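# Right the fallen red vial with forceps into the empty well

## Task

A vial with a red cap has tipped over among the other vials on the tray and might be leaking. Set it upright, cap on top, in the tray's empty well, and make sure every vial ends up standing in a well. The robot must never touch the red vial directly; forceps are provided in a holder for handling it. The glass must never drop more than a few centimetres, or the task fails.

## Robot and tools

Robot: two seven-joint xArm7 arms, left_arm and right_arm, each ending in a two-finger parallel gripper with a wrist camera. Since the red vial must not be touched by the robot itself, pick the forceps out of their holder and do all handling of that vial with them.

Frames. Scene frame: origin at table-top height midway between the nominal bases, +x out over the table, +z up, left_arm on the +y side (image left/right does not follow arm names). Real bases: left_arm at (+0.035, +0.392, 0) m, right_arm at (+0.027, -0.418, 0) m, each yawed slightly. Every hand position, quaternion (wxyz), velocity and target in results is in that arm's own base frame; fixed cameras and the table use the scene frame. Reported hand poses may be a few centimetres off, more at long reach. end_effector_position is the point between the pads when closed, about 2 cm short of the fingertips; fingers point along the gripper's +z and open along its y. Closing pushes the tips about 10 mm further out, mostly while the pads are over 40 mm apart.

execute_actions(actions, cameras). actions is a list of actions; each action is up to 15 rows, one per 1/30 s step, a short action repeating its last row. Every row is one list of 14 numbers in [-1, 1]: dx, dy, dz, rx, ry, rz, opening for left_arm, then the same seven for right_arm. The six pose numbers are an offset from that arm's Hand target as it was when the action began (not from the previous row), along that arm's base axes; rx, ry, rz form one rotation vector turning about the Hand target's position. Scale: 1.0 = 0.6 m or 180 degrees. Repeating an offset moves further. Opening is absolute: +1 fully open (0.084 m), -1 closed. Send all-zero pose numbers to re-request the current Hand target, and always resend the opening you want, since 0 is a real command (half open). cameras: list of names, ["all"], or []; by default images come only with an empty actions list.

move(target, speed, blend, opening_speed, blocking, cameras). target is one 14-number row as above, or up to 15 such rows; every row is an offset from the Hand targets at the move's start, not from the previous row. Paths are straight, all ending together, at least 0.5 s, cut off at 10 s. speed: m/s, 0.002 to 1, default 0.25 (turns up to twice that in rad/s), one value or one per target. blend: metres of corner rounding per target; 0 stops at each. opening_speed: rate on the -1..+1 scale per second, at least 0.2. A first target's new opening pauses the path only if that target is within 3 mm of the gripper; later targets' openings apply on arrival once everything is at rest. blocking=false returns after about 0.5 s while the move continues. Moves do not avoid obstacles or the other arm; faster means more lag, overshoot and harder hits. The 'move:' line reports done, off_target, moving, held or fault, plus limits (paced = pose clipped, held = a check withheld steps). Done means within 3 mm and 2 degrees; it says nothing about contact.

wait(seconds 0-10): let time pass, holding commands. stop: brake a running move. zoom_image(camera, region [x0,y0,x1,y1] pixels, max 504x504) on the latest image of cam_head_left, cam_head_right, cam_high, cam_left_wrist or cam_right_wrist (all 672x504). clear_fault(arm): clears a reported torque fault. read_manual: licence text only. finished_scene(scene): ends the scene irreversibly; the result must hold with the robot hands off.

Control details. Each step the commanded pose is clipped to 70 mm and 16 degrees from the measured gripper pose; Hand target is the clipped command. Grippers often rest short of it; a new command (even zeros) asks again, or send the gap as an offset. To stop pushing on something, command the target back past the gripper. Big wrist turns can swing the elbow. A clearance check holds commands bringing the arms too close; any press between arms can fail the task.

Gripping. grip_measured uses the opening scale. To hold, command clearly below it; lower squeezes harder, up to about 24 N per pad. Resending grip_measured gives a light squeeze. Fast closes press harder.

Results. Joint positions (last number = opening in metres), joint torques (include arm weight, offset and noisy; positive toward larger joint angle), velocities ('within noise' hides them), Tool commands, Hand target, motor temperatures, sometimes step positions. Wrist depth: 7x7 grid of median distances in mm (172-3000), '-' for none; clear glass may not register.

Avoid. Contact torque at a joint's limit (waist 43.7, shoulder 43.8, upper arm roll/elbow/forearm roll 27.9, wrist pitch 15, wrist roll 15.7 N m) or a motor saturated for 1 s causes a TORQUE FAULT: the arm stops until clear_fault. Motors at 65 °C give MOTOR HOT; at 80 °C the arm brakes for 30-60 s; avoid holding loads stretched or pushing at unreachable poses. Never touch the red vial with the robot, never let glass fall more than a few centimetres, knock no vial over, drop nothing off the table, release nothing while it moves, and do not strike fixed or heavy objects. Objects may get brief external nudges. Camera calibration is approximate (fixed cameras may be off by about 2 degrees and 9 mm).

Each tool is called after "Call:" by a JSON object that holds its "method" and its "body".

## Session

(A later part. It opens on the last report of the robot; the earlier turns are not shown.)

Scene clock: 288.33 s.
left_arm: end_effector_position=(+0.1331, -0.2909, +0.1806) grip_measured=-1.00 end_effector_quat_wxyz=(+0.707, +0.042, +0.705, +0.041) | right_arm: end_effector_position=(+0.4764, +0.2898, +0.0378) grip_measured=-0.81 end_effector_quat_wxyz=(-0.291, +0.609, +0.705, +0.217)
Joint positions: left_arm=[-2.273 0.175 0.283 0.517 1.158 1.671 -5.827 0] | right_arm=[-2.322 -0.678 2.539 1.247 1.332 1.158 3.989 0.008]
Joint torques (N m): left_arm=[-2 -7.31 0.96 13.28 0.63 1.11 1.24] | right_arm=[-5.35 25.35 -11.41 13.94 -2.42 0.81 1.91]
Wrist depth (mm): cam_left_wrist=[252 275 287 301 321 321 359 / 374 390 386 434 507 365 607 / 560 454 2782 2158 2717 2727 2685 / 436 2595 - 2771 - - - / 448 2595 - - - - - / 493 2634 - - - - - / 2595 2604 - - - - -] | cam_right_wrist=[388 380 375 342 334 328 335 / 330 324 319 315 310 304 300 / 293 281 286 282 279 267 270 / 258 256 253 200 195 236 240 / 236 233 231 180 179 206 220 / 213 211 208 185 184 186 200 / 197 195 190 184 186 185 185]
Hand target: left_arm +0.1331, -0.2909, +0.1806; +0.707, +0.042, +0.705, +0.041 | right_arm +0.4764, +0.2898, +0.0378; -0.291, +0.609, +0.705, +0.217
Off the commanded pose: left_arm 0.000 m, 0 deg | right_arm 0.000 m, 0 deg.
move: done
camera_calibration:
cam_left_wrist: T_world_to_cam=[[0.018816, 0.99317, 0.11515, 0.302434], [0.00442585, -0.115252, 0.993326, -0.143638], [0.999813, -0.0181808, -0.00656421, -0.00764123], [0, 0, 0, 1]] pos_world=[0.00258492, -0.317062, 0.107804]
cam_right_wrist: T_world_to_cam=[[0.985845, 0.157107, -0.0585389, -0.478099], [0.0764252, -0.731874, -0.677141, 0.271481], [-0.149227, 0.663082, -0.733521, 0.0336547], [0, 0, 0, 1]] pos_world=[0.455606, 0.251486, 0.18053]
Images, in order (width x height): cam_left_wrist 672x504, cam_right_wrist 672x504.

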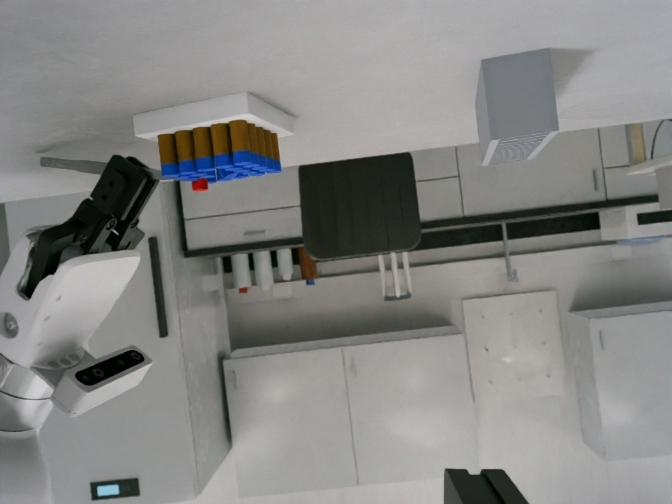

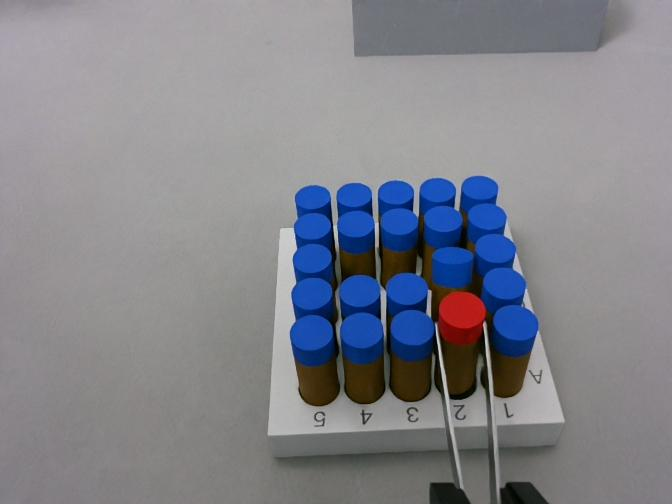

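Call:
{"method": "move", "body": {"target": [0,0,0,0,0,0,-1, 0,0,-0.0095,0,0,0,-0.81], "speed": 0.015, "cameras": ["cam_right_wrist","cam_left_wrist"]}}

Call:
{"method": "zoom_image", "body": {"camera": "cam_left_wrist", "region": [100, 80, 300, 260]}}

Call:
{"method": "zoom_image", "body": {"camera": "cam_right_wrist", "region": [370, 280, 520, 430]}}

Scene clock: 291.47 s.
left_arm: end_effector_position=(+0.1331, -0.2909, +0.1806) grip_measured=-1.00 end_effector_quat_wxyz=(+0.707, +0.042, +0.705, +0.041) | right_arm: end_effector_position=(+0.4765, +0.2898, +0.0322) grip_measured=-0.82 end_effector_quat_wxyz=(-0.291, +0.609, +0.705, +0.217)
Joint positions: left_arm=[-2.273 0.175 0.283 0.517 1.158 1.671 -5.827 0] | right_arm=[-2.326 -0.691 2.545 1.25 1.341 1.156 3.98 0.008]
Joint torques (N m): left_arm=[-2.05 -7.37 0.91 13.25 0.74 1.06 1.33] | right_arm=[-5.01 19.35 -2.45 11.39 2.21 -1.69 -2.11]
Wrist depth (mm): cam_left_wrist=[252 274 287 301 321 322 359 / 375 389 386 434 506 364 608 / 563 463 2782 2172 2727 2727 2685 / 436 2547 - 2749 - - - / 455 2595 - - - - - / 2604 2595 - - - - - / 2604 2604 - - - - -] | cam_right_wrist=[377 369 365 342 329 326 326 / 320 316 309 306 301 296 291 / 286 274 278 272 202 258 262 / 251 248 246 190 183 228 232 / 229 226 225 176 175 205 213 / 206 204 202 180 178 180 194 / 191 189 187 183 184 182 180]
Hand target: left_arm +0.1331, -0.2909, +0.1806; +0.707, +0.042, +0.705, +0.041 | right_arm +0.4764, +0.2898, +0.0321; -0.291, +0.609, +0.705, +0.217
Off the commanded pose: left_arm 0.000 m, 0 deg | right_arm 0.000 m, 0 deg.
move: done
camera_calibration:
cam_left_wrist: T_world_to_cam=[[0.018816, 0.99317, 0.11515, 0.302434], [0.00442585, -0.115252, 0.993326, -0.143638], [0.999813, -0.0181808, -0.00656421, -0.00764123], [0, 0, 0, 1]] pos_world=[0.00258492, -0.317062, 0.107804]
cam_right_wrist: T_world_to_cam=[[0.985852, 0.157122, -0.0583779, -0.478463], [0.076523, -0.731767, -0.677246, 0.267636], [-0.149129, 0.663197, -0.733437, 0.0294592], [0, 0, 0, 1]] pos_world=[0.455606, 0.251487, 0.17493]
Images, in order (width x height): cam_left_wrist 672x504, cam_right_wrist 672x504.

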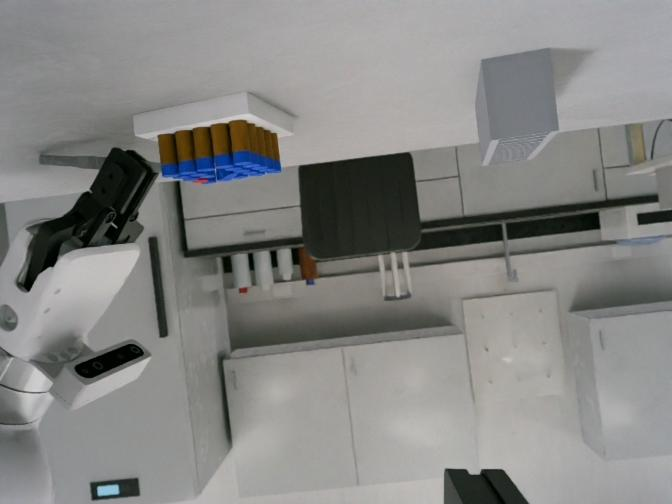

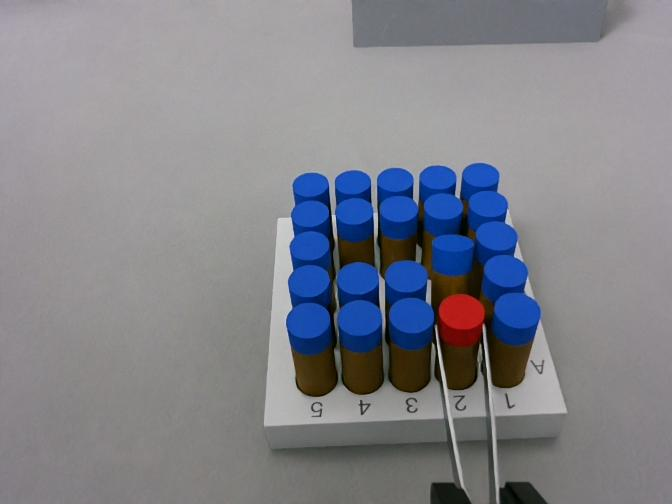

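Scaled by 2.520.

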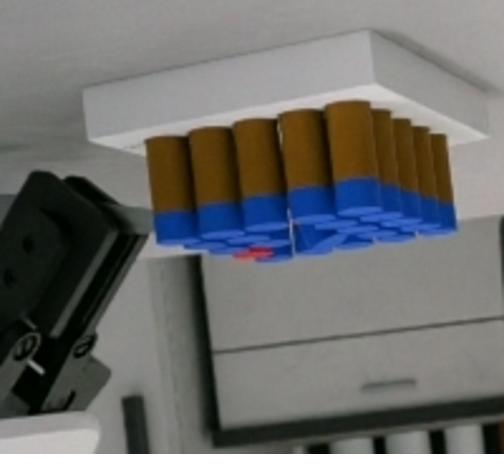

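Scaled by 3.360.

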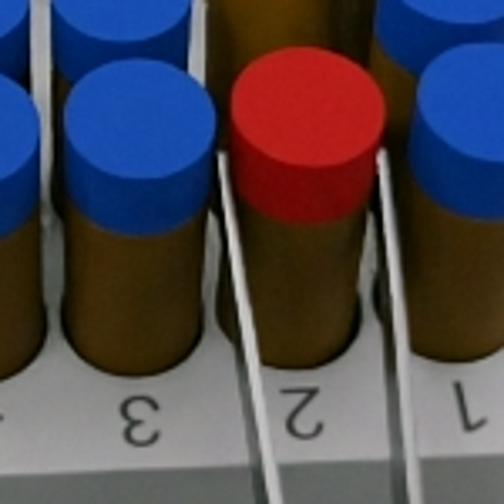

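Call:
{"method": "move", "body": {"target": [[0,0,0,0,0,0,-1, 0,0,0,0,0,0,-0.7],[0,0,0,0,0,0,-1, 0.006,-0.045,0.0,0,0,0,-0.7],[0,0,0,0,0,0,-1, 0.006,-0.1,0.02,0,0,0,-0.8]], "speed": 0.05, "opening_speed": 0.6, "cameras": ["cam_right_wrist","cam_left_wrist"]}}

Call:
{"method": "zoom_image", "body": {"camera": "cam_right_wrist", "region": [220, 150, 570, 450]}}

Call:
{"method": "zoom_image", "body": {"camera": "cam_left_wrist", "region": [100, 80, 300, 260]}}

Scene clock: 297.10 s.
left_arm: end_effector_position=(+0.1331, -0.2909, +0.1806) grip_measured=-1.00 end_effector_quat_wxyz=(+0.707, +0.042, +0.705, +0.041) | right_arm: end_effector_position=(+0.4800, +0.2298, +0.0441) grip_measured=-0.82 end_effector_quat_wxyz=(-0.291, +0.609, +0.705, +0.217)
Joint positions: left_arm=[-2.273 0.175 0.283 0.517 1.158 1.671 -5.827 0] | right_arm=[-2.393 -0.652 2.488 1.209 1.273 1.228 3.922 0.008]
Joint torques (N m): left_arm=[-1.84 -7.11 0.89 13.14 0.76 1.11 1.17] | right_arm=[-5.58 39.56 -11.38 9.02 -2.33 0.8 -2.13]
Wrist depth (mm): cam_left_wrist=[252 274 287 301 321 322 359 / 374 390 387 435 506 364 607 / 482 2604 2749 2158 2696 2738 2717 / 489 2585 - 2782 - - - / 2614 2614 - - - - - / 2675 2585 - - - - - / 2634 2604 - - - - -] | cam_right_wrist=[402 394 385 366 373 366 359 / 342 336 329 336 251 315 311 / 303 299 295 226 224 273 280 / 267 265 261 231 228 243 248 / 239 241 238 230 231 230 228 / 221 218 215 213 211 209 207 / 204 202 199 198 198 194 192]
Hand target: left_arm +0.1331, -0.2909, +0.1806; +0.707, +0.042, +0.705, +0.041 | right_arm +0.4800, +0.2298, +0.0441; -0.291, +0.609, +0.705, +0.217
Off the commanded pose: left_arm 0.000 m, 0 deg | right_arm 0.000 m, 0 deg.
move: done
camera_calibration:
cam_left_wrist: T_world_to_cam=[[0.018816, 0.99317, 0.11515, 0.302434], [0.00442585, -0.115252, 0.993326, -0.143638], [0.999813, -0.0181808, -0.00656421, -0.00764123], [0, 0, 0, 1]] pos_world=[0.00258492, -0.317062, 0.107804]
cam_right_wrist: T_world_to_cam=[[0.985845, 0.157107, -0.0585389, -0.471853], [0.0764252, -0.731874, -0.677141, 0.231559], [-0.149227, 0.663082, -0.733521, 0.0785981], [0, 0, 0, 1]] pos_world=[0.459206, 0.191486, 0.18683]
Images, in order (width x height): cam_left_wrist 672x504, cam_right_wrist 672x504.

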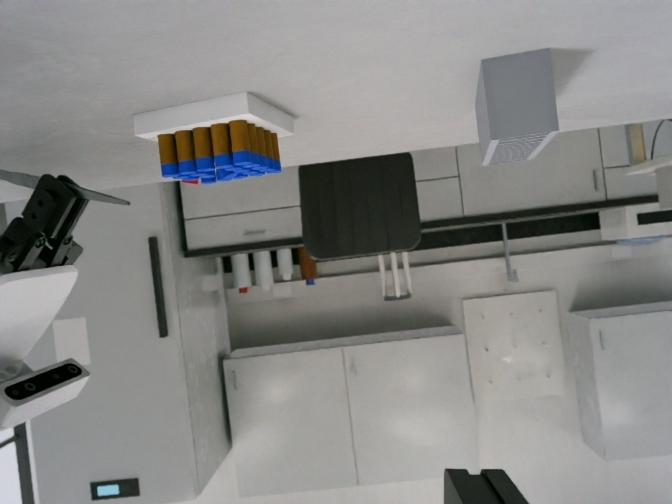

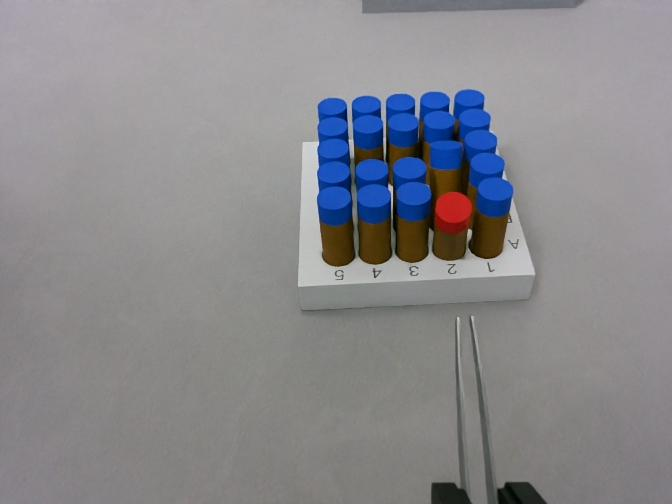

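Scaled by 1.440.

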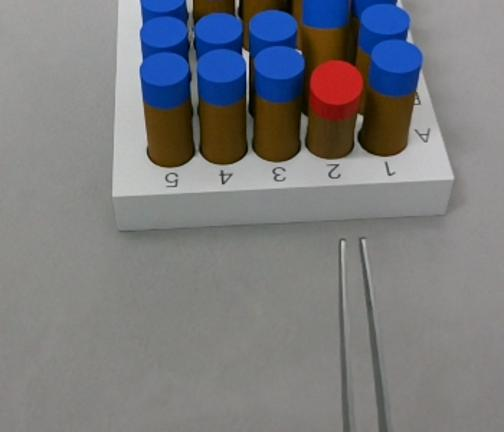

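Scaled by 2.520.

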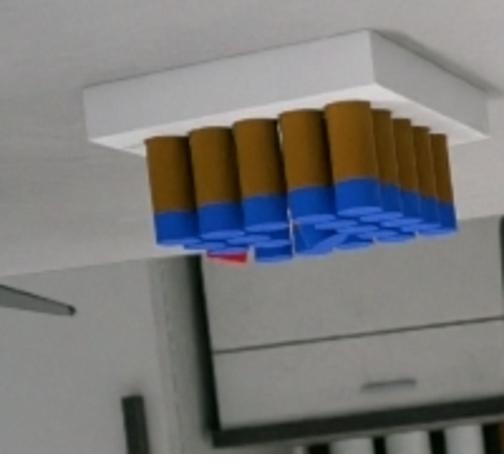

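Call:
{"method": "zoom_image", "body": {"camera": "cam_right_wrist", "region": [380, 80, 540, 280]}}

Scaled by 2.520.

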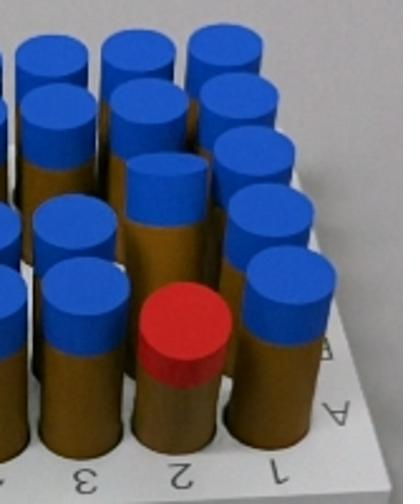

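Call:
{"method": "move", "body": {"target": [[0,0,0,0,0,0,-1, 0,-0.25,0.08,0,0,0,-0.8],[0.3,0,0.25,0,0.3,0,-1, 0,-0.25,0.08,0,0,0,-0.8],[0.62,-0.13,0.03,0,0.5,0,-1, 0,-0.25,0.08,0,0,0,-0.8]], "speed": 0.3, "blend": [0.0,0.05,0], "cameras": ["cam_right_wrist","cam_left_wrist"]}}

Call:
{"method": "zoom_image", "body": {"camera": "cam_left_wrist", "region": [200, 100, 500, 400]}}

Scene clock: 305.50 s.
left_arm: end_effector_position=(+0.5051, -0.3689, +0.1986) grip_measured=-1.00 end_effector_quat_wxyz=(+0.001, +0.059, +0.998, +0.000) | right_arm: end_effector_position=(+0.4800, +0.0798, +0.0921) grip_measured=-0.82 end_effector_quat_wxyz=(-0.291, +0.609, +0.705, +0.217)
Joint positions: left_arm=[-3.077 -0.886 1.969 1.846 0.803 1.452 -4.063 0] | right_arm=[-2.586 -0.584 2.339 1.217 1.069 1.444 3.811 0.008]
Joint torques (N m): left_arm=[-6.33 16.39 -7.45 19.65 -3.3 -0.39 1.47] | right_arm=[-5.56 21.1 -11.6 14.32 -1.5 0.9 -1.17]
Wrist depth (mm): cam_left_wrist=[329 328 328 327 327 327 326 / 328 328 327 326 327 326 325 / 328 328 326 313 326 325 325 / 327 326 327 284 311 324 324 / 326 326 326 311 324 324 324 / 326 326 325 325 324 324 323 / 326 325 324 324 324 323 322] | cam_right_wrist=[505 494 487 483 387 461 451 / 429 422 414 397 362 392 390 / 380 376 370 357 361 356 350 / 336 332 327 324 320 316 312 / 306 303 299 296 292 289 286 / 277 273 272 267 265 262 259 / 256 253 251 249 246 244 238]
Hand target: left_arm +0.5051, -0.3689, +0.1986; +0.001, +0.059, +0.998, +0.000 | right_arm +0.4800, +0.0798, +0.0921; -0.291, +0.609, +0.705, +0.217
Off the commanded pose: left_arm 0.000 m, 0 deg | right_arm 0.000 m, 0 deg.
move: done
camera_calibration:
cam_left_wrist: T_world_to_cam=[[0.115152, 0.99317, -0.0188045, 0.348785], [0.993327, -0.115252, -0.00432651, -0.473427], [-0.00646422, -0.0181808, -0.999814, 0.324765], [0, 0, 0, 1]] pos_world=[0.432204, -0.395062, 0.329215]
cam_right_wrist: T_world_to_cam=[[0.985845, 0.157107, -0.0585389, -0.445477], [0.0764252, -0.731874, -0.677141, 0.154281], [-0.149227, 0.663082, -0.733521, 0.213269], [0, 0, 0, 1]] pos_world=[0.459206, 0.0414864, 0.23483]
Images, in order (width x height): cam_left_wrist 672x504, cam_right_wrist 672x504.

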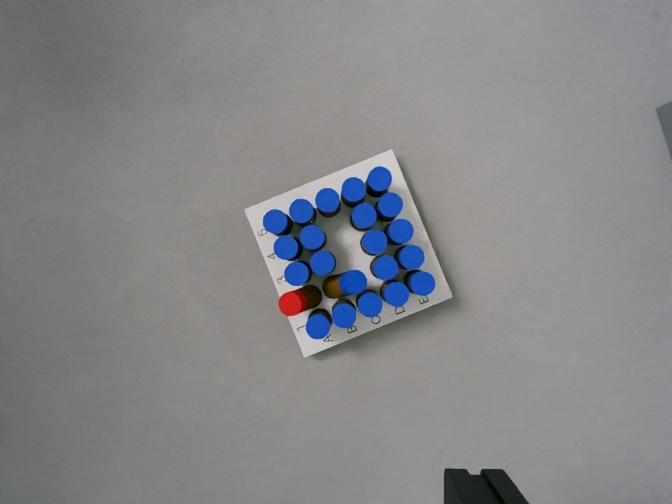

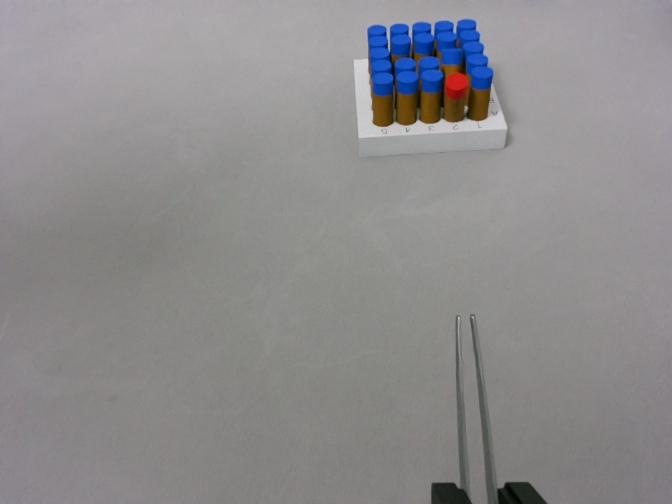

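Scaled by 1.680.

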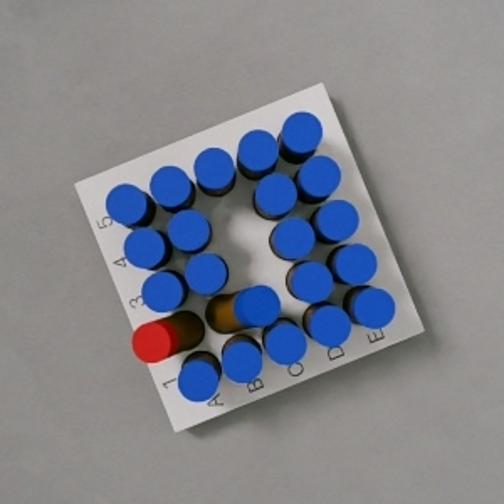

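Call:
{"method": "move", "body": {"target": [[-0.3,0.13,0.22,0,-0.2,0,-1, 0,0,0.1,0,0,0,-0.82],[-0.62,0.13,-0.03,0,-0.5,0,-1, 0.0,0.1,0.2,-0.3127,-0.4516,0.391,-0.84]], "speed": 0.3, "blend": [0.05,0], "cameras": ["cam_right_wrist","cam_left_wrist"]}}

Scene clock: 318.57 s.
left_arm: end_effector_position=(+0.1331, -0.2909, +0.1806) grip_measured=-1.00 end_effector_quat_wxyz=(+0.707, +0.042, +0.705, +0.041) | right_arm: end_effector_position=(+0.4800, +0.1398, +0.2121) grip_measured=-0.86 end_effector_quat_wxyz=(+0.406, -0.067, +0.911, +0.030)
Joint positions: left_arm=[-2.268 0.175 0.279 0.517 1.158 1.672 -5.827 0] | right_arm=[-2.644 0.144 2.786 0.696 -1.795 0.034 4.899 0.006]
Joint torques (N m): left_arm=[-5.99 -7.23 -0.53 15.02 -2.64 3.5 -1.19] | right_arm=[6.35 9.71 -3.04 15.95 -2.15 -1.66 1.82]
Wrist depth (mm): cam_left_wrist=[252 274 287 301 321 321 358 / 374 391 386 434 505 364 609 / 652 2624 2749 2145 2717 2738 2727 / 2614 2595 - 2771 - - - / 2644 2614 - - - - - / 2575 2614 - - - - - / 2624 2595 - - - - -] | cam_right_wrist=[274 268 274 275 276 276 276 / 297 298 298 298 299 300 300 / 334 335 325 335 336 337 337 / 368 369 370 371 372 373 373 / 1968 412 414 431 414 431 431 / 2228 2242 2235 2008 2062 2264 2257 / 2242 2566 2654 1543 2501 2604 2654]
Hand target: left_arm +0.1331, -0.2909, +0.1806; +0.707, +0.042, +0.705, +0.041 | right_arm +0.4800, +0.1398, +0.2121; +0.406, -0.067, +0.911, +0.030
Off the commanded pose: left_arm 0.000 m, 0 deg | right_arm 0.000 m, 0 deg.
move: done
camera_calibration:
cam_left_wrist: T_world_to_cam=[[0.018816, 0.99317, 0.115152, 0.302434], [0.00442583, -0.115254, 0.993326, -0.143639], [0.999813, -0.0181808, -0.00656421, -0.00764123], [0, 0, 0, 1]] pos_world=[0.00258492, -0.317062, 0.107804]
cam_right_wrist: T_world_to_cam=[[-0.136743, 0.990588, 0.00609623, -0.0392014], [0.666082, 0.0873892, 0.740741, -0.418933], [0.733236, 0.105352, -0.671763, -0.0972435], [0, 0, 0, 1]] pos_world=[0.344986, 0.0856875, 0.245235]
Images, in order (width x height): cam_left_wrist 672x504, cam_right_wrist 672x504.

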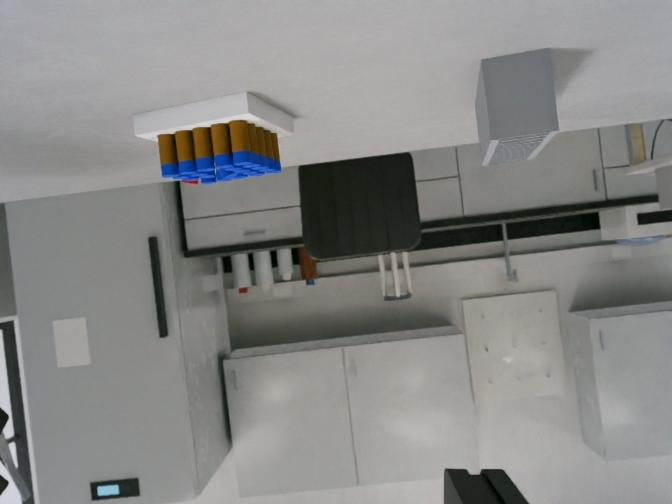

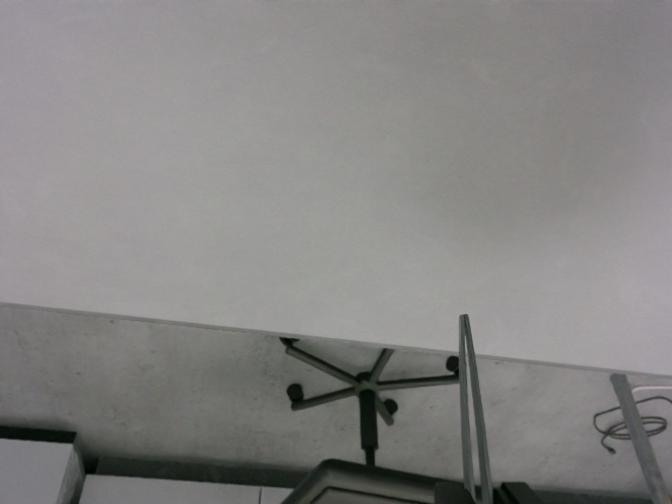

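Call:
{"method": "move", "body": {"target": [[0,0,0,0,0,0,-1, -0.0238,0.36,0,0,0,0,-0.84],[0,0,0,0,0,0,-1, -0.0238,0.4032,-0.12,0,0,0,-0.84]], "speed": 0.2, "blend": [0.03,0], "cameras": ["cam_right_wrist","cam_left_wrist"]}}

Call:
{"method": "zoom_image", "body": {"camera": "cam_right_wrist", "region": [340, 160, 560, 380]}}

Call:
{"method": "zoom_image", "body": {"camera": "cam_left_wrist", "region": [100, 80, 300, 280]}}

Scene clock: 325.53 s.
left_arm: end_effector_position=(+0.1331, -0.2909, +0.1806) grip_measured=-1.00 end_effector_quat_wxyz=(+0.707, +0.042, +0.705, +0.041) | right_arm: end_effector_position=(+0.4657, +0.3818, +0.1401) grip_measured=-0.86 end_effector_quat_wxyz=(+0.406, -0.067, +0.911, +0.030)
Joint positions: left_arm=[-2.268 0.175 0.279 0.517 1.158 1.672 -5.827 0] | right_arm=[-2.342 -0.299 3.085 1.042 -1.56 0.42 5.141 0.006]
Joint torques (N m): left_arm=[-5.58 -7.2 -0.52 14.9 -2.57 3.04 -1.13] | right_arm=[6.03 22.49 -4.04 15.86 -2.72 0.56 1.88]
Wrist depth (mm): cam_left_wrist=[252 274 287 302 321 321 359 / 374 390 386 434 506 364 609 / 652 2604 2760 2145 2706 2727 2706 / 2604 2595 - 2749 - - - / 2634 2614 426 - - - - / 2644 370 357 - - - - / - 330 324 - - - -] | cam_right_wrist=[194 194 195 178 176 176 196 / 211 211 211 - - - 213 / 236 237 237 187 199 192 232 / 261 262 262 206 202 255 265 / 301 303 293 294 294 307 307 / 344 345 346 345 347 349 350 / 2381 2519 399 1503 401 404 427]
Hand target: left_arm +0.1331, -0.2909, +0.1806; +0.707, +0.042, +0.705, +0.041 | right_arm +0.4657, +0.3817, +0.1401; +0.406, -0.067, +0.911, +0.030
Off the commanded pose: left_arm 0.000 m, 0 deg | right_arm 0.000 m, 0 deg.
move: done
camera_calibration:
cam_left_wrist: T_world_to_cam=[[0.018816, 0.99317, 0.115152, 0.302434], [0.00442583, -0.115254, 0.993326, -0.143639], [0.999813, -0.0181808, -0.00656421, -0.00764123], [0, 0, 0, 1]] pos_world=[0.00258492, -0.317062, 0.107804]
cam_right_wrist: T_world_to_cam=[[-0.136898, 0.990566, 0.00623952, -0.280308], [0.666119, 0.087393, 0.740708, -0.377221], [0.733175, 0.105558, -0.671798, -0.160651], [0, 0, 0, 1]] pos_world=[0.330686, 0.327588, 0.173235]
Images, in order (width x height): cam_left_wrist 672x504, cam_right_wrist 672x504.

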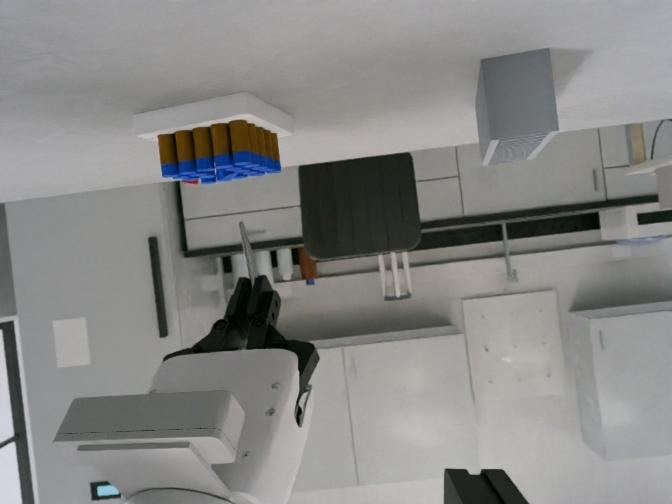

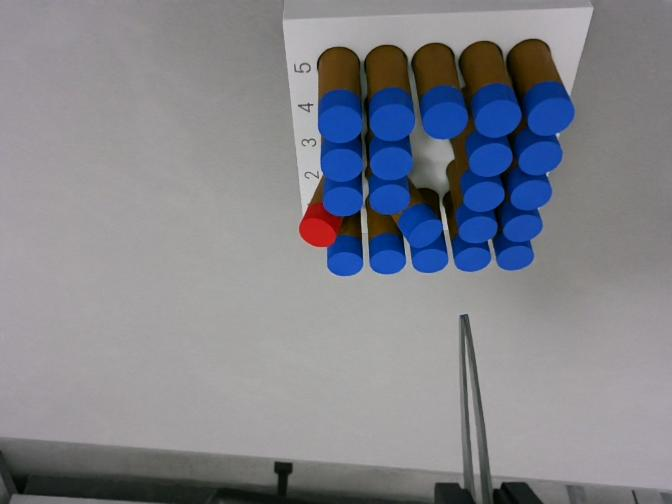

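Scaled by 2.291.

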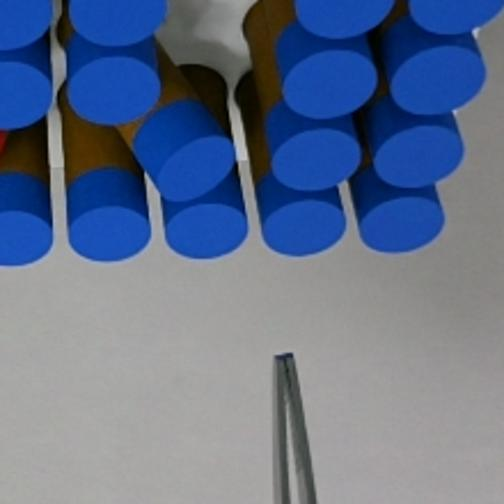

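Scaled by 2.520.

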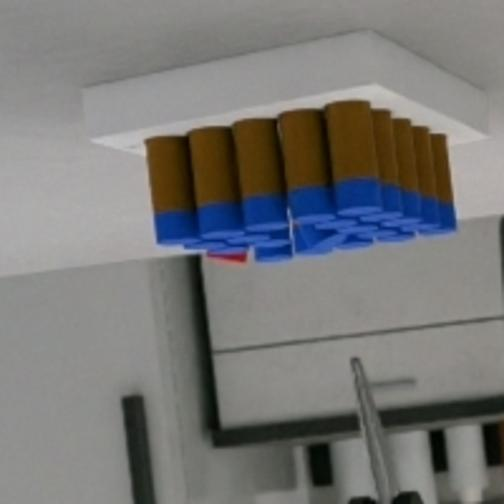

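Call:
{"method": "move", "body": {"target": [[0,0,0,0,0,0,-1, -0.0058,0.0015,0,0,0,0,-0.84],[0,0,0,0,0,0,-1, -0.0058,0.0015,-0.065,0,0,0,-0.84],[0,0,0,0,0,0,-1, 0.0025,-0.0165,-0.065,0,0,0,-0.84]], "speed": 0.03, "cameras": ["cam_right_wrist","cam_left_wrist"]}}

Call:
{"method": "zoom_image", "body": {"camera": "cam_right_wrist", "region": [300, 200, 560, 460]}}

Call:
{"method": "zoom_image", "body": {"camera": "cam_left_wrist", "region": [100, 80, 300, 280]}}

Scene clock: 334.50 s.
left_arm: end_effector_position=(+0.1331, -0.2909, +0.1806) grip_measured=-1.00 end_effector_quat_wxyz=(+0.707, +0.042, +0.705, +0.041) | right_arm: end_effector_position=(+0.4672, +0.3719, +0.1011) grip_measured=-0.86 end_effector_quat_wxyz=(+0.406, -0.067, +0.911, +0.030)
Joint positions: left_arm=[-2.268 0.175 0.279 0.517 1.158 1.672 -5.827 0] | right_arm=[-2.344 -0.373 3.068 1.046 -1.728 0.407 5.317 0.006]
Joint torques (N m): left_arm=[-5.49 -7.27 -0.46 14.77 -2.44 2.4 -1.21] | right_arm=[-5.44 38.74 -4.29 10.24 -2.68 -1.32 1.97]
Wrist depth (mm): cam_left_wrist=[252 274 287 301 321 322 359 / 374 390 387 433 506 364 606 / 654 2624 2760 2165 2696 2749 2717 / 2634 2604 2760 2793 - - - / 2644 370 366 - - - - / - 332 337 - - - - / - 288 328 - - - -] | cam_right_wrist=[- - - - - - - / - - - - - - - / 184 185 185 - - - - / 204 204 204 - - - 206 / 236 236 237 - 178 177 239 / 268 268 269 270 271 272 272 / 326 328 311 313 313 316 333]
Hand target: left_arm +0.1331, -0.2909, +0.1806; +0.707, +0.042, +0.705, +0.041 | right_arm +0.4672, +0.3718, +0.1011; +0.406, -0.067, +0.911, +0.030
Off the commanded pose: left_arm 0.000 m, 0 deg | right_arm 0.000 m, 0 deg.
move: done
camera_calibration:
cam_left_wrist: T_world_to_cam=[[0.018816, 0.99317, 0.115152, 0.302434], [0.00442583, -0.115254, 0.993326, -0.143639], [0.999813, -0.0181808, -0.00656421, -0.00764123], [0, 0, 0, 1]] pos_world=[0.00258492, -0.317062, 0.107804]
cam_right_wrist: T_world_to_cam=[[-0.136826, 0.990576, 0.0061725, -0.270071], [0.666125, 0.0873945, 0.740702, -0.348469], [0.733182, 0.105459, -0.671805, -0.186876], [0, 0, 0, 1]] pos_world=[0.332186, 0.317688, 0.134235]
Images, in order (width x height): cam_left_wrist 672x504, cam_right_wrist 672x504.

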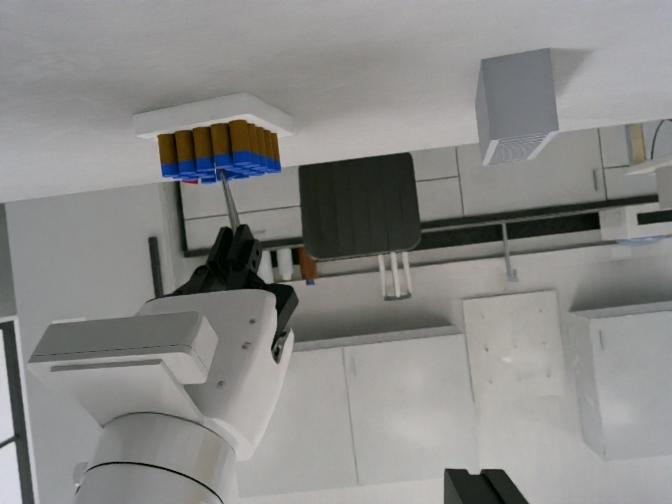

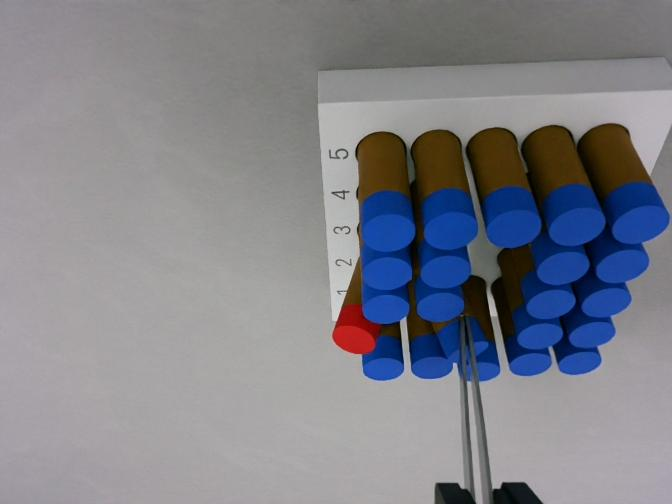

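Scaled by 1.938.

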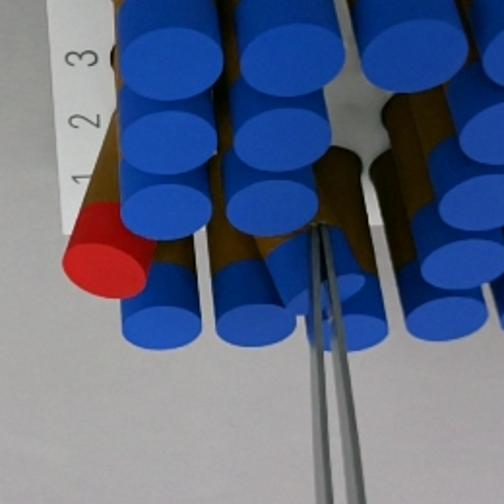

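Scaled by 2.520.

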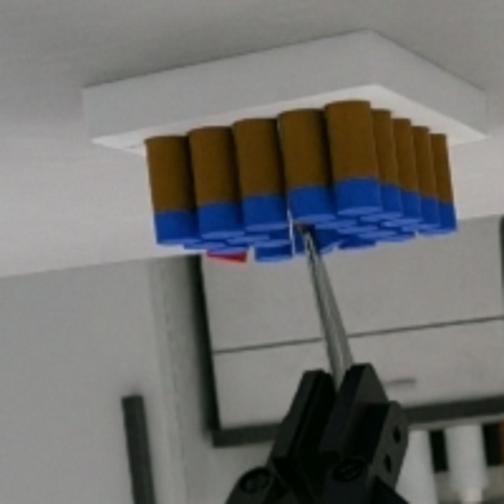

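Call:
{"method": "move", "body": {"target": [0,0,0,0,0,0,-1, 0,0.01,0.045,0,0,0,-0.84], "speed": 0.08, "cameras": ["cam_right_wrist"]}}

Call:
{"method": "zoom_image", "body": {"camera": "cam_right_wrist", "region": [300, 180, 560, 440]}}

Scene clock: 337.37 s.
left_arm: end_effector_position=(+0.1331, -0.2909, +0.1806) grip_measured=-1.00 end_effector_quat_wxyz=(+0.707, +0.042, +0.705, +0.041) | right_arm: end_effector_position=(+0.4672, +0.3778, +0.1281) grip_measured=-0.86 end_effector_quat_wxyz=(+0.406, -0.067, +0.911, +0.030)
Joint positions: left_arm=[-2.268 0.175 0.279 0.517 1.158 1.672 -5.827 0] | right_arm=[-2.343 -0.322 3.076 1.042 -1.613 0.411 5.195 0.006]
Joint torques (N m): left_arm=[-4.85 -7.14 -0.52 14.95 -2.33 2.17 -1.11] | right_arm=[4.45 38.17 3.34 11.48 2.76 0.57 -2.22]
Wrist depth (mm): cam_left_wrist=[252 274 287 301 321 322 359 / 374 390 386 435 507 364 608 / 653 2595 2727 2178 2717 2771 2706 / 2604 2634 2771 2782 - - - / 2595 2634 415 - - - - / - 357 345 - - - - / - 307 323 - - - -] | cam_right_wrist=[181 181 177 173 173 - 183 / 196 197 197 - - - 198 / 221 221 221 - 198 - 223 / 243 244 244 188 190 184 247 / 282 272 283 284 274 274 286 / 320 321 322 323 324 325 325 / 2381 371 372 395 375 377 399]
Hand target: left_arm +0.1331, -0.2909, +0.1806; +0.707, +0.042, +0.705, +0.041 | right_arm +0.4672, +0.3778, +0.1281; +0.406, -0.067, +0.911, +0.030
Off the commanded pose: left_arm 0.000 m, 0 deg | right_arm 0.000 m, 0 deg.
move: done
camera_calibration:
cam_right_wrist: T_world_to_cam=[[-0.136825, 0.990576, 0.00617225, -0.276195], [0.666179, 0.0874022, 0.740653, -0.368938], [0.733133, 0.105452, -0.67186, -0.169269], [0, 0, 0, 1]] pos_world=[0.332085, 0.323688, 0.161235]
Images, in order (width x height): cam_right_wrist 672x504.

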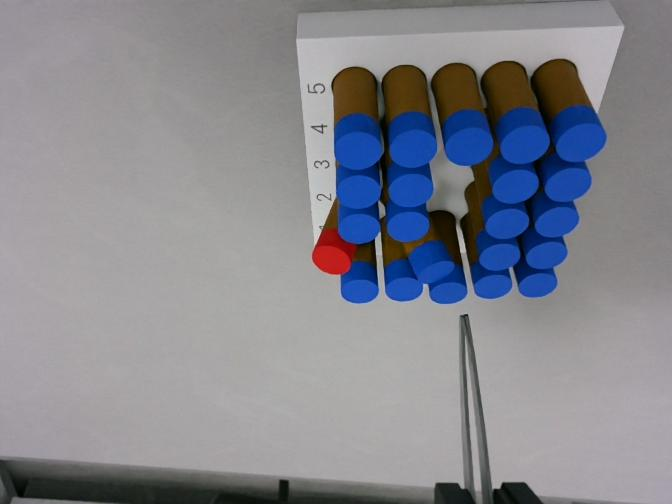

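Scaled by 1.938.

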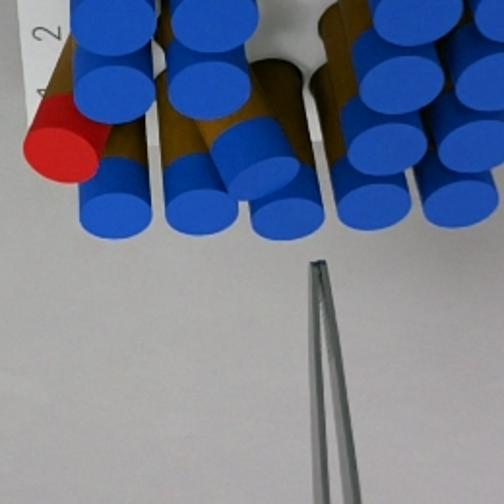

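Call:
{"method": "move", "body": {"target": [[0,0,0,0,0,0,-1, 0.0067,0.0065,0,0,0,0,-0.84],[0,0,0,0,0,0,-1, 0.0067,0.0065,-0.044,0,0,0,-0.84],[0,0,0,0,0,0,-1, 0.0028,-0.0107,-0.044,0,0,0,-0.84]], "speed": 0.03, "cameras": ["cam_right_wrist","cam_left_wrist"]}}

Call:
{"method": "zoom_image", "body": {"camera": "cam_right_wrist", "region": [300, 200, 560, 460]}}

Call:
{"method": "zoom_image", "body": {"camera": "cam_left_wrist", "region": [100, 80, 300, 280]}}

Scene clock: 342.10 s.
left_arm: end_effector_position=(+0.1331, -0.2909, +0.1806) grip_measured=-1.00 end_effector_quat_wxyz=(+0.707, +0.042, +0.705, +0.041) | right_arm: end_effector_position=(+0.4689, +0.3714, +0.1017) grip_measured=-0.86 end_effector_quat_wxyz=(+0.406, -0.067, +0.911, +0.030)
Joint positions: left_arm=[-2.268 0.175 0.279 0.517 1.158 1.672 -5.827 0] | right_arm=[-2.345 -0.375 3.065 1.049 -1.726 0.403 5.313 0.006]
Joint torques (N m): left_arm=[-4.76 -7.31 -0.52 14.86 -2.48 1.77 -1.18] | right_arm=[-5.63 38.75 -4.3 10.33 -2.5 -1.37 1.9]
Wrist depth (mm): cam_left_wrist=[252 274 287 301 321 321 359 / 374 390 386 435 506 364 606 / 650 2604 2782 2132 2782 2738 2717 / 2624 2614 2782 2760 - - - / 2604 372 365 - - - - / - 334 339 - - - - / - 289 329 - - - -] | cam_right_wrist=[- - - - - - - / - - - - - - - / 185 186 186 - - - - / 204 205 205 - - - 214 / 237 237 238 - 179 175 240 / 269 269 270 271 272 273 274 / 328 328 312 313 315 315 334]
Hand target: left_arm +0.1331, -0.2909, +0.1806; +0.707, +0.042, +0.705, +0.041 | right_arm +0.4689, +0.3714, +0.1017; +0.406, -0.067, +0.911, +0.030
Off the commanded pose: left_arm 0.000 m, 0 deg | right_arm 0.000 m, 0 deg.
move: done
camera_calibration:
cam_left_wrist: T_world_to_cam=[[0.018816, 0.99317, 0.115152, 0.302434], [0.00442583, -0.115254, 0.993326, -0.143639], [0.999813, -0.0181808, -0.00656421, -0.00764123], [0, 0, 0, 1]] pos_world=[0.00258492, -0.317062, 0.107804]
cam_right_wrist: T_world_to_cam=[[-0.136826, 0.990576, 0.0061725, -0.26946], [0.666125, 0.0873945, 0.740702, -0.349945], [0.733182, 0.105459, -0.671805, -0.187603], [0, 0, 0, 1]] pos_world=[0.333786, 0.317288, 0.134835]
Images, in order (width x height): cam_left_wrist 672x504, cam_right_wrist 672x504.

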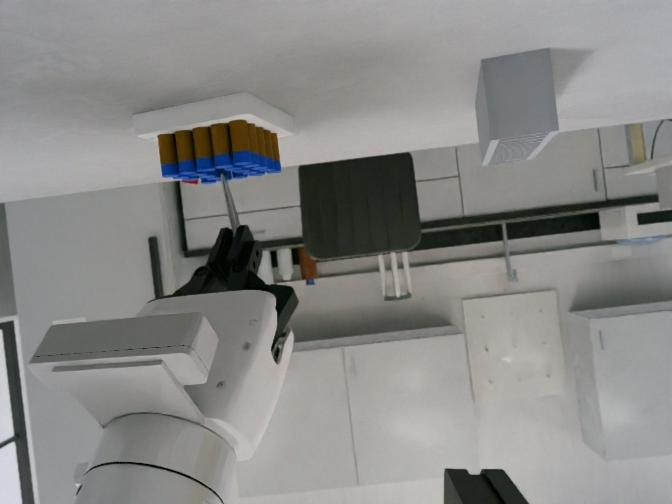

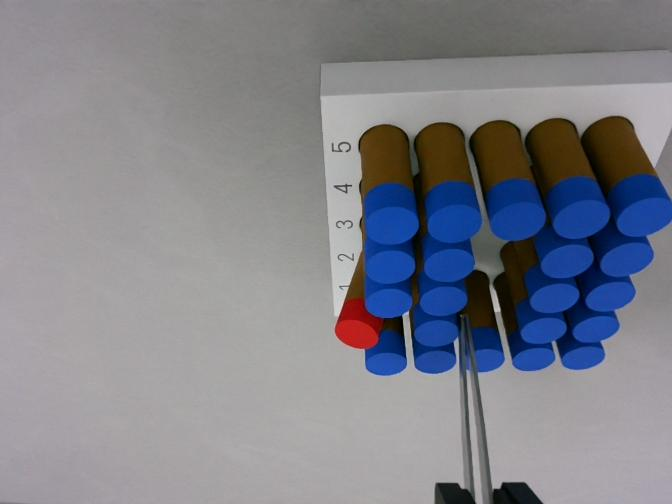

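Scaled by 1.938.

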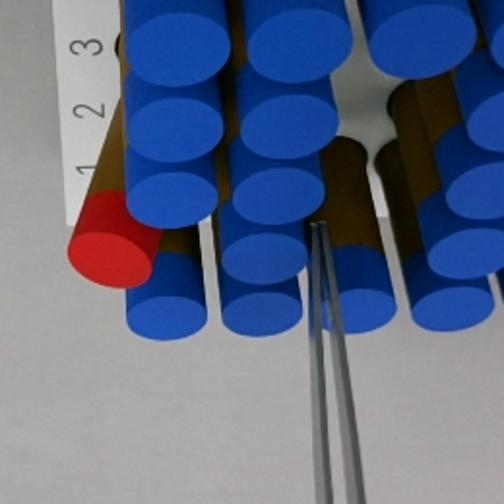

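Scaled by 2.520.

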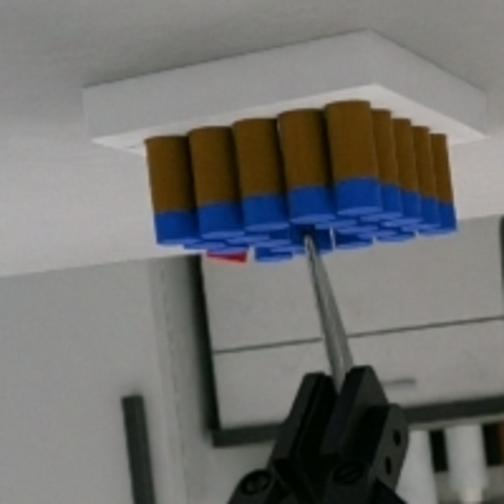

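Call:
{"method": "move", "body": {"target": [[0,0,0,0,0,0,-1, 0,0.003,0.0,0,0,0,-0.84],[0,0,0,0,0,0,-1, 0,0.003,0.045,0,0,0,-0.84],[0,0,0,0,0,0,-1, -0.0012,-0.0645,0.045,0,0,0,-0.84]], "speed": 0.06, "cameras": ["cam_right_wrist"]}}

Call:
{"method": "zoom_image", "body": {"camera": "cam_right_wrist", "region": [350, 180, 610, 440]}}

Scene clock: 347.47 s.
left_arm: end_effector_position=(+0.1331, -0.2909, +0.1806) grip_measured=-1.00 end_effector_quat_wxyz=(+0.707, +0.042, +0.705, +0.041) | right_arm: end_effector_position=(+0.4682, +0.3327, +0.1287) grip_measured=-0.86 end_effector_quat_wxyz=(+0.406, -0.067, +0.911, +0.030)
Joint positions: left_arm=[-2.268 0.175 0.279 0.517 1.158 1.672 -5.827 0] | right_arm=[-2.385 -0.248 3.033 0.948 -1.743 0.354 5.27 0.006]
Joint torques (N m): left_arm=[-4.37 -7.15 -0.41 14.78 -2.25 1.15 -1.09] | right_arm=[-5.48 35.85 -4.26 10.49 -2.46 -1.41 1.96]
Wrist depth (mm): cam_left_wrist=[252 274 287 302 321 321 358 / 374 389 387 434 507 364 608 / 651 2595 2793 2138 2749 2685 2706 / 2675 2614 2816 2771 - - - / 2634 418 - - - - - / 368 359 - - - - - / 312 327 - - - - -] | cam_right_wrist=[182 182 182 178 179 175 175 / 197 198 198 198 193 177 177 / 221 222 222 223 217 - 183 / 244 245 245 246 246 187 192 / 283 273 284 285 286 287 288 / 322 323 323 324 325 326 327 / 2340 374 374 397 378 379 400]
Hand target: left_arm +0.1331, -0.2909, +0.1806; +0.707, +0.042, +0.705, +0.041 | right_arm +0.4682, +0.3327, +0.1287; +0.406, -0.067, +0.911, +0.030
Off the commanded pose: left_arm 0.000 m, 0 deg | right_arm 0.000 m, 0 deg.
move: done
camera_calibration:
cam_right_wrist: T_world_to_cam=[[-0.136826, 0.990576, 0.0061725, -0.231387], [0.666125, 0.0873945, 0.740702, -0.366095], [0.733182, 0.105459, -0.671805, -0.16487], [0, 0, 0, 1]] pos_world=[0.333086, 0.278588, 0.161835]
Images, in order (width x height): cam_right_wrist 672x504.

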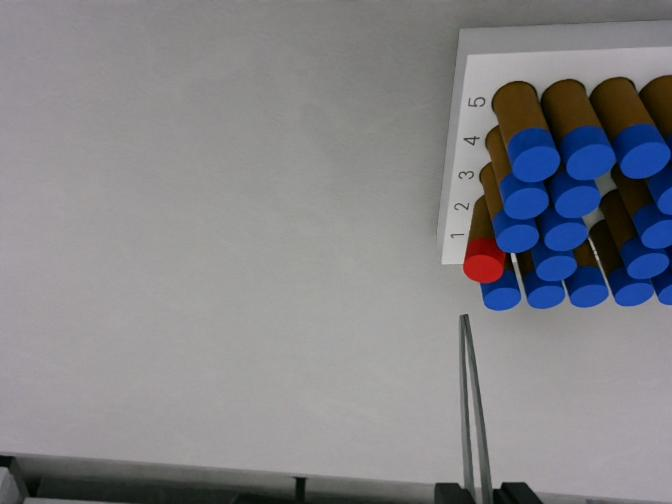

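Scaled by 1.938.

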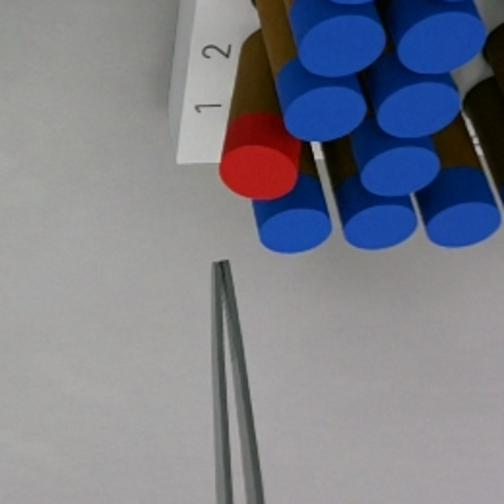

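Call:
{"method": "move", "body": {"target": [[0,0,0,0,0,0,-1, 0.002,-0.0035,0,0,0,0,-0.84],[0,0,0,0,0,0,-1, 0.002,-0.0035,-0.042,0,0,0,-0.84],[0,0,0,0,0,0,-1, 0.0035,0.0165,-0.042,0,0,0,-0.84]], "speed": 0.03, "cameras": ["cam_right_wrist","cam_left_wrist"]}}

Call:
{"method": "zoom_image", "body": {"camera": "cam_right_wrist", "region": [350, 180, 610, 440]}}

Call:
{"method": "zoom_image", "body": {"camera": "cam_left_wrist", "region": [100, 80, 300, 280]}}

Scene clock: 352.60 s.
left_arm: end_effector_position=(+0.1331, -0.2909, +0.1806) grip_measured=-1.00 end_effector_quat_wxyz=(+0.707, +0.042, +0.705, +0.041) | right_arm: end_effector_position=(+0.4703, +0.3426, +0.1035) grip_measured=-0.86 end_effector_quat_wxyz=(+0.406, -0.067, +0.911, +0.030)
Joint positions: left_arm=[-2.268 0.175 0.279 0.517 1.158 1.672 -5.827 0] | right_arm=[-2.377 -0.328 3.044 0.991 -1.812 0.371 5.364 0.006]
Joint torques (N m): left_arm=[-3.94 -7.27 -0.39 14.59 -2.14 1.09 -1.25] | right_arm=[6.32 21.62 3.04 14.91 2.63 0.76 -2.12]
Wrist depth (mm): cam_left_wrist=[252 274 287 301 321 321 359 / 374 390 386 434 505 365 608 / 651 2604 2793 2151 2793 2727 2717 / 2556 2604 2793 2793 - - - / - 383 408 - - - - / 355 337 - - - - - / 297 306 - - - - -] | cam_right_wrist=[- - - - - - - / - 172 172 173 - - - / 188 188 189 183 189 - - / 207 207 208 209 209 - - / 231 240 241 233 - 180 179 / 273 273 274 274 275 276 277 / 332 333 317 318 319 320 337]
Hand target: left_arm +0.1331, -0.2909, +0.1806; +0.707, +0.042, +0.705, +0.041 | right_arm +0.4703, +0.3426, +0.1035; +0.406, -0.067, +0.911, +0.030
Off the commanded pose: left_arm 0.000 m, 0 deg | right_arm 0.000 m, 0 deg.
move: done
camera_calibration:
cam_left_wrist: T_world_to_cam=[[0.018816, 0.99317, 0.11515, 0.302434], [0.00442585, -0.115252, 0.993326, -0.143638], [0.999813, -0.0181808, -0.00656421, -0.00764123], [0, 0, 0, 1]] pos_world=[0.00258492, -0.317062, 0.107804]
cam_right_wrist: T_world_to_cam=[[-0.136826, 0.990576, 0.0061725, -0.240751], [0.666125, 0.0873945, 0.740702, -0.349694], [0.733182, 0.105459, -0.671805, -0.184383], [0, 0, 0, 1]] pos_world=[0.335186, 0.288488, 0.136635]
Images, in order (width x height): cam_left_wrist 672x504, cam_right_wrist 672x504.

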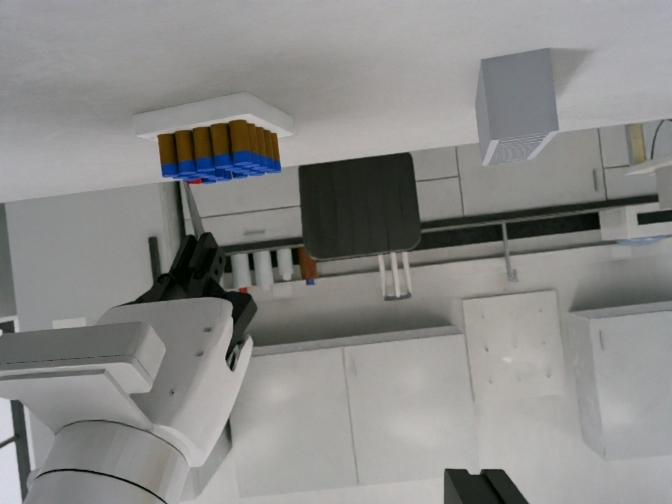

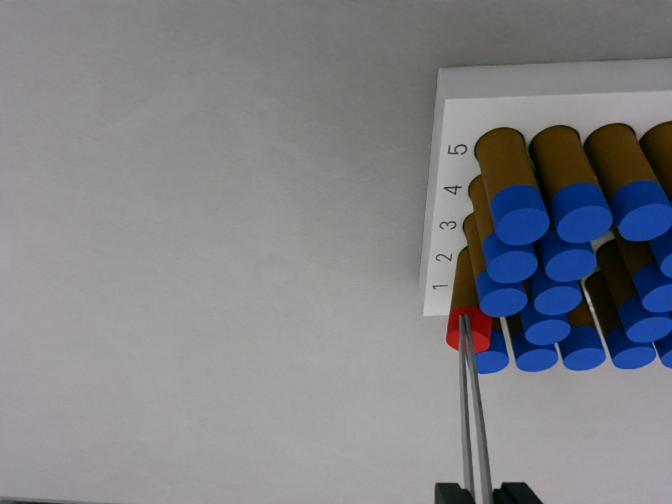

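Scaled by 1.938.

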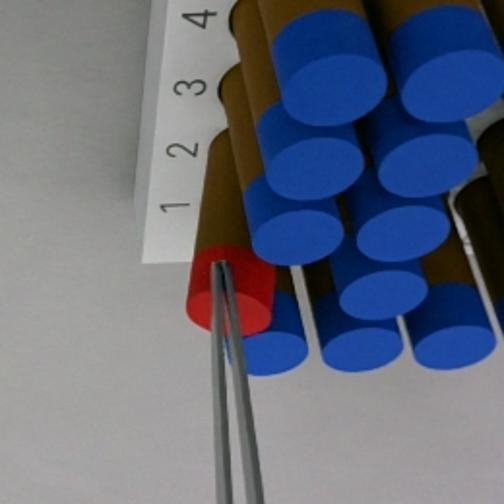

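Scaled by 2.520.

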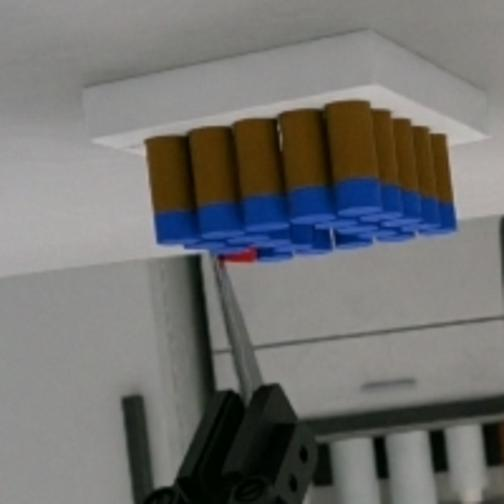

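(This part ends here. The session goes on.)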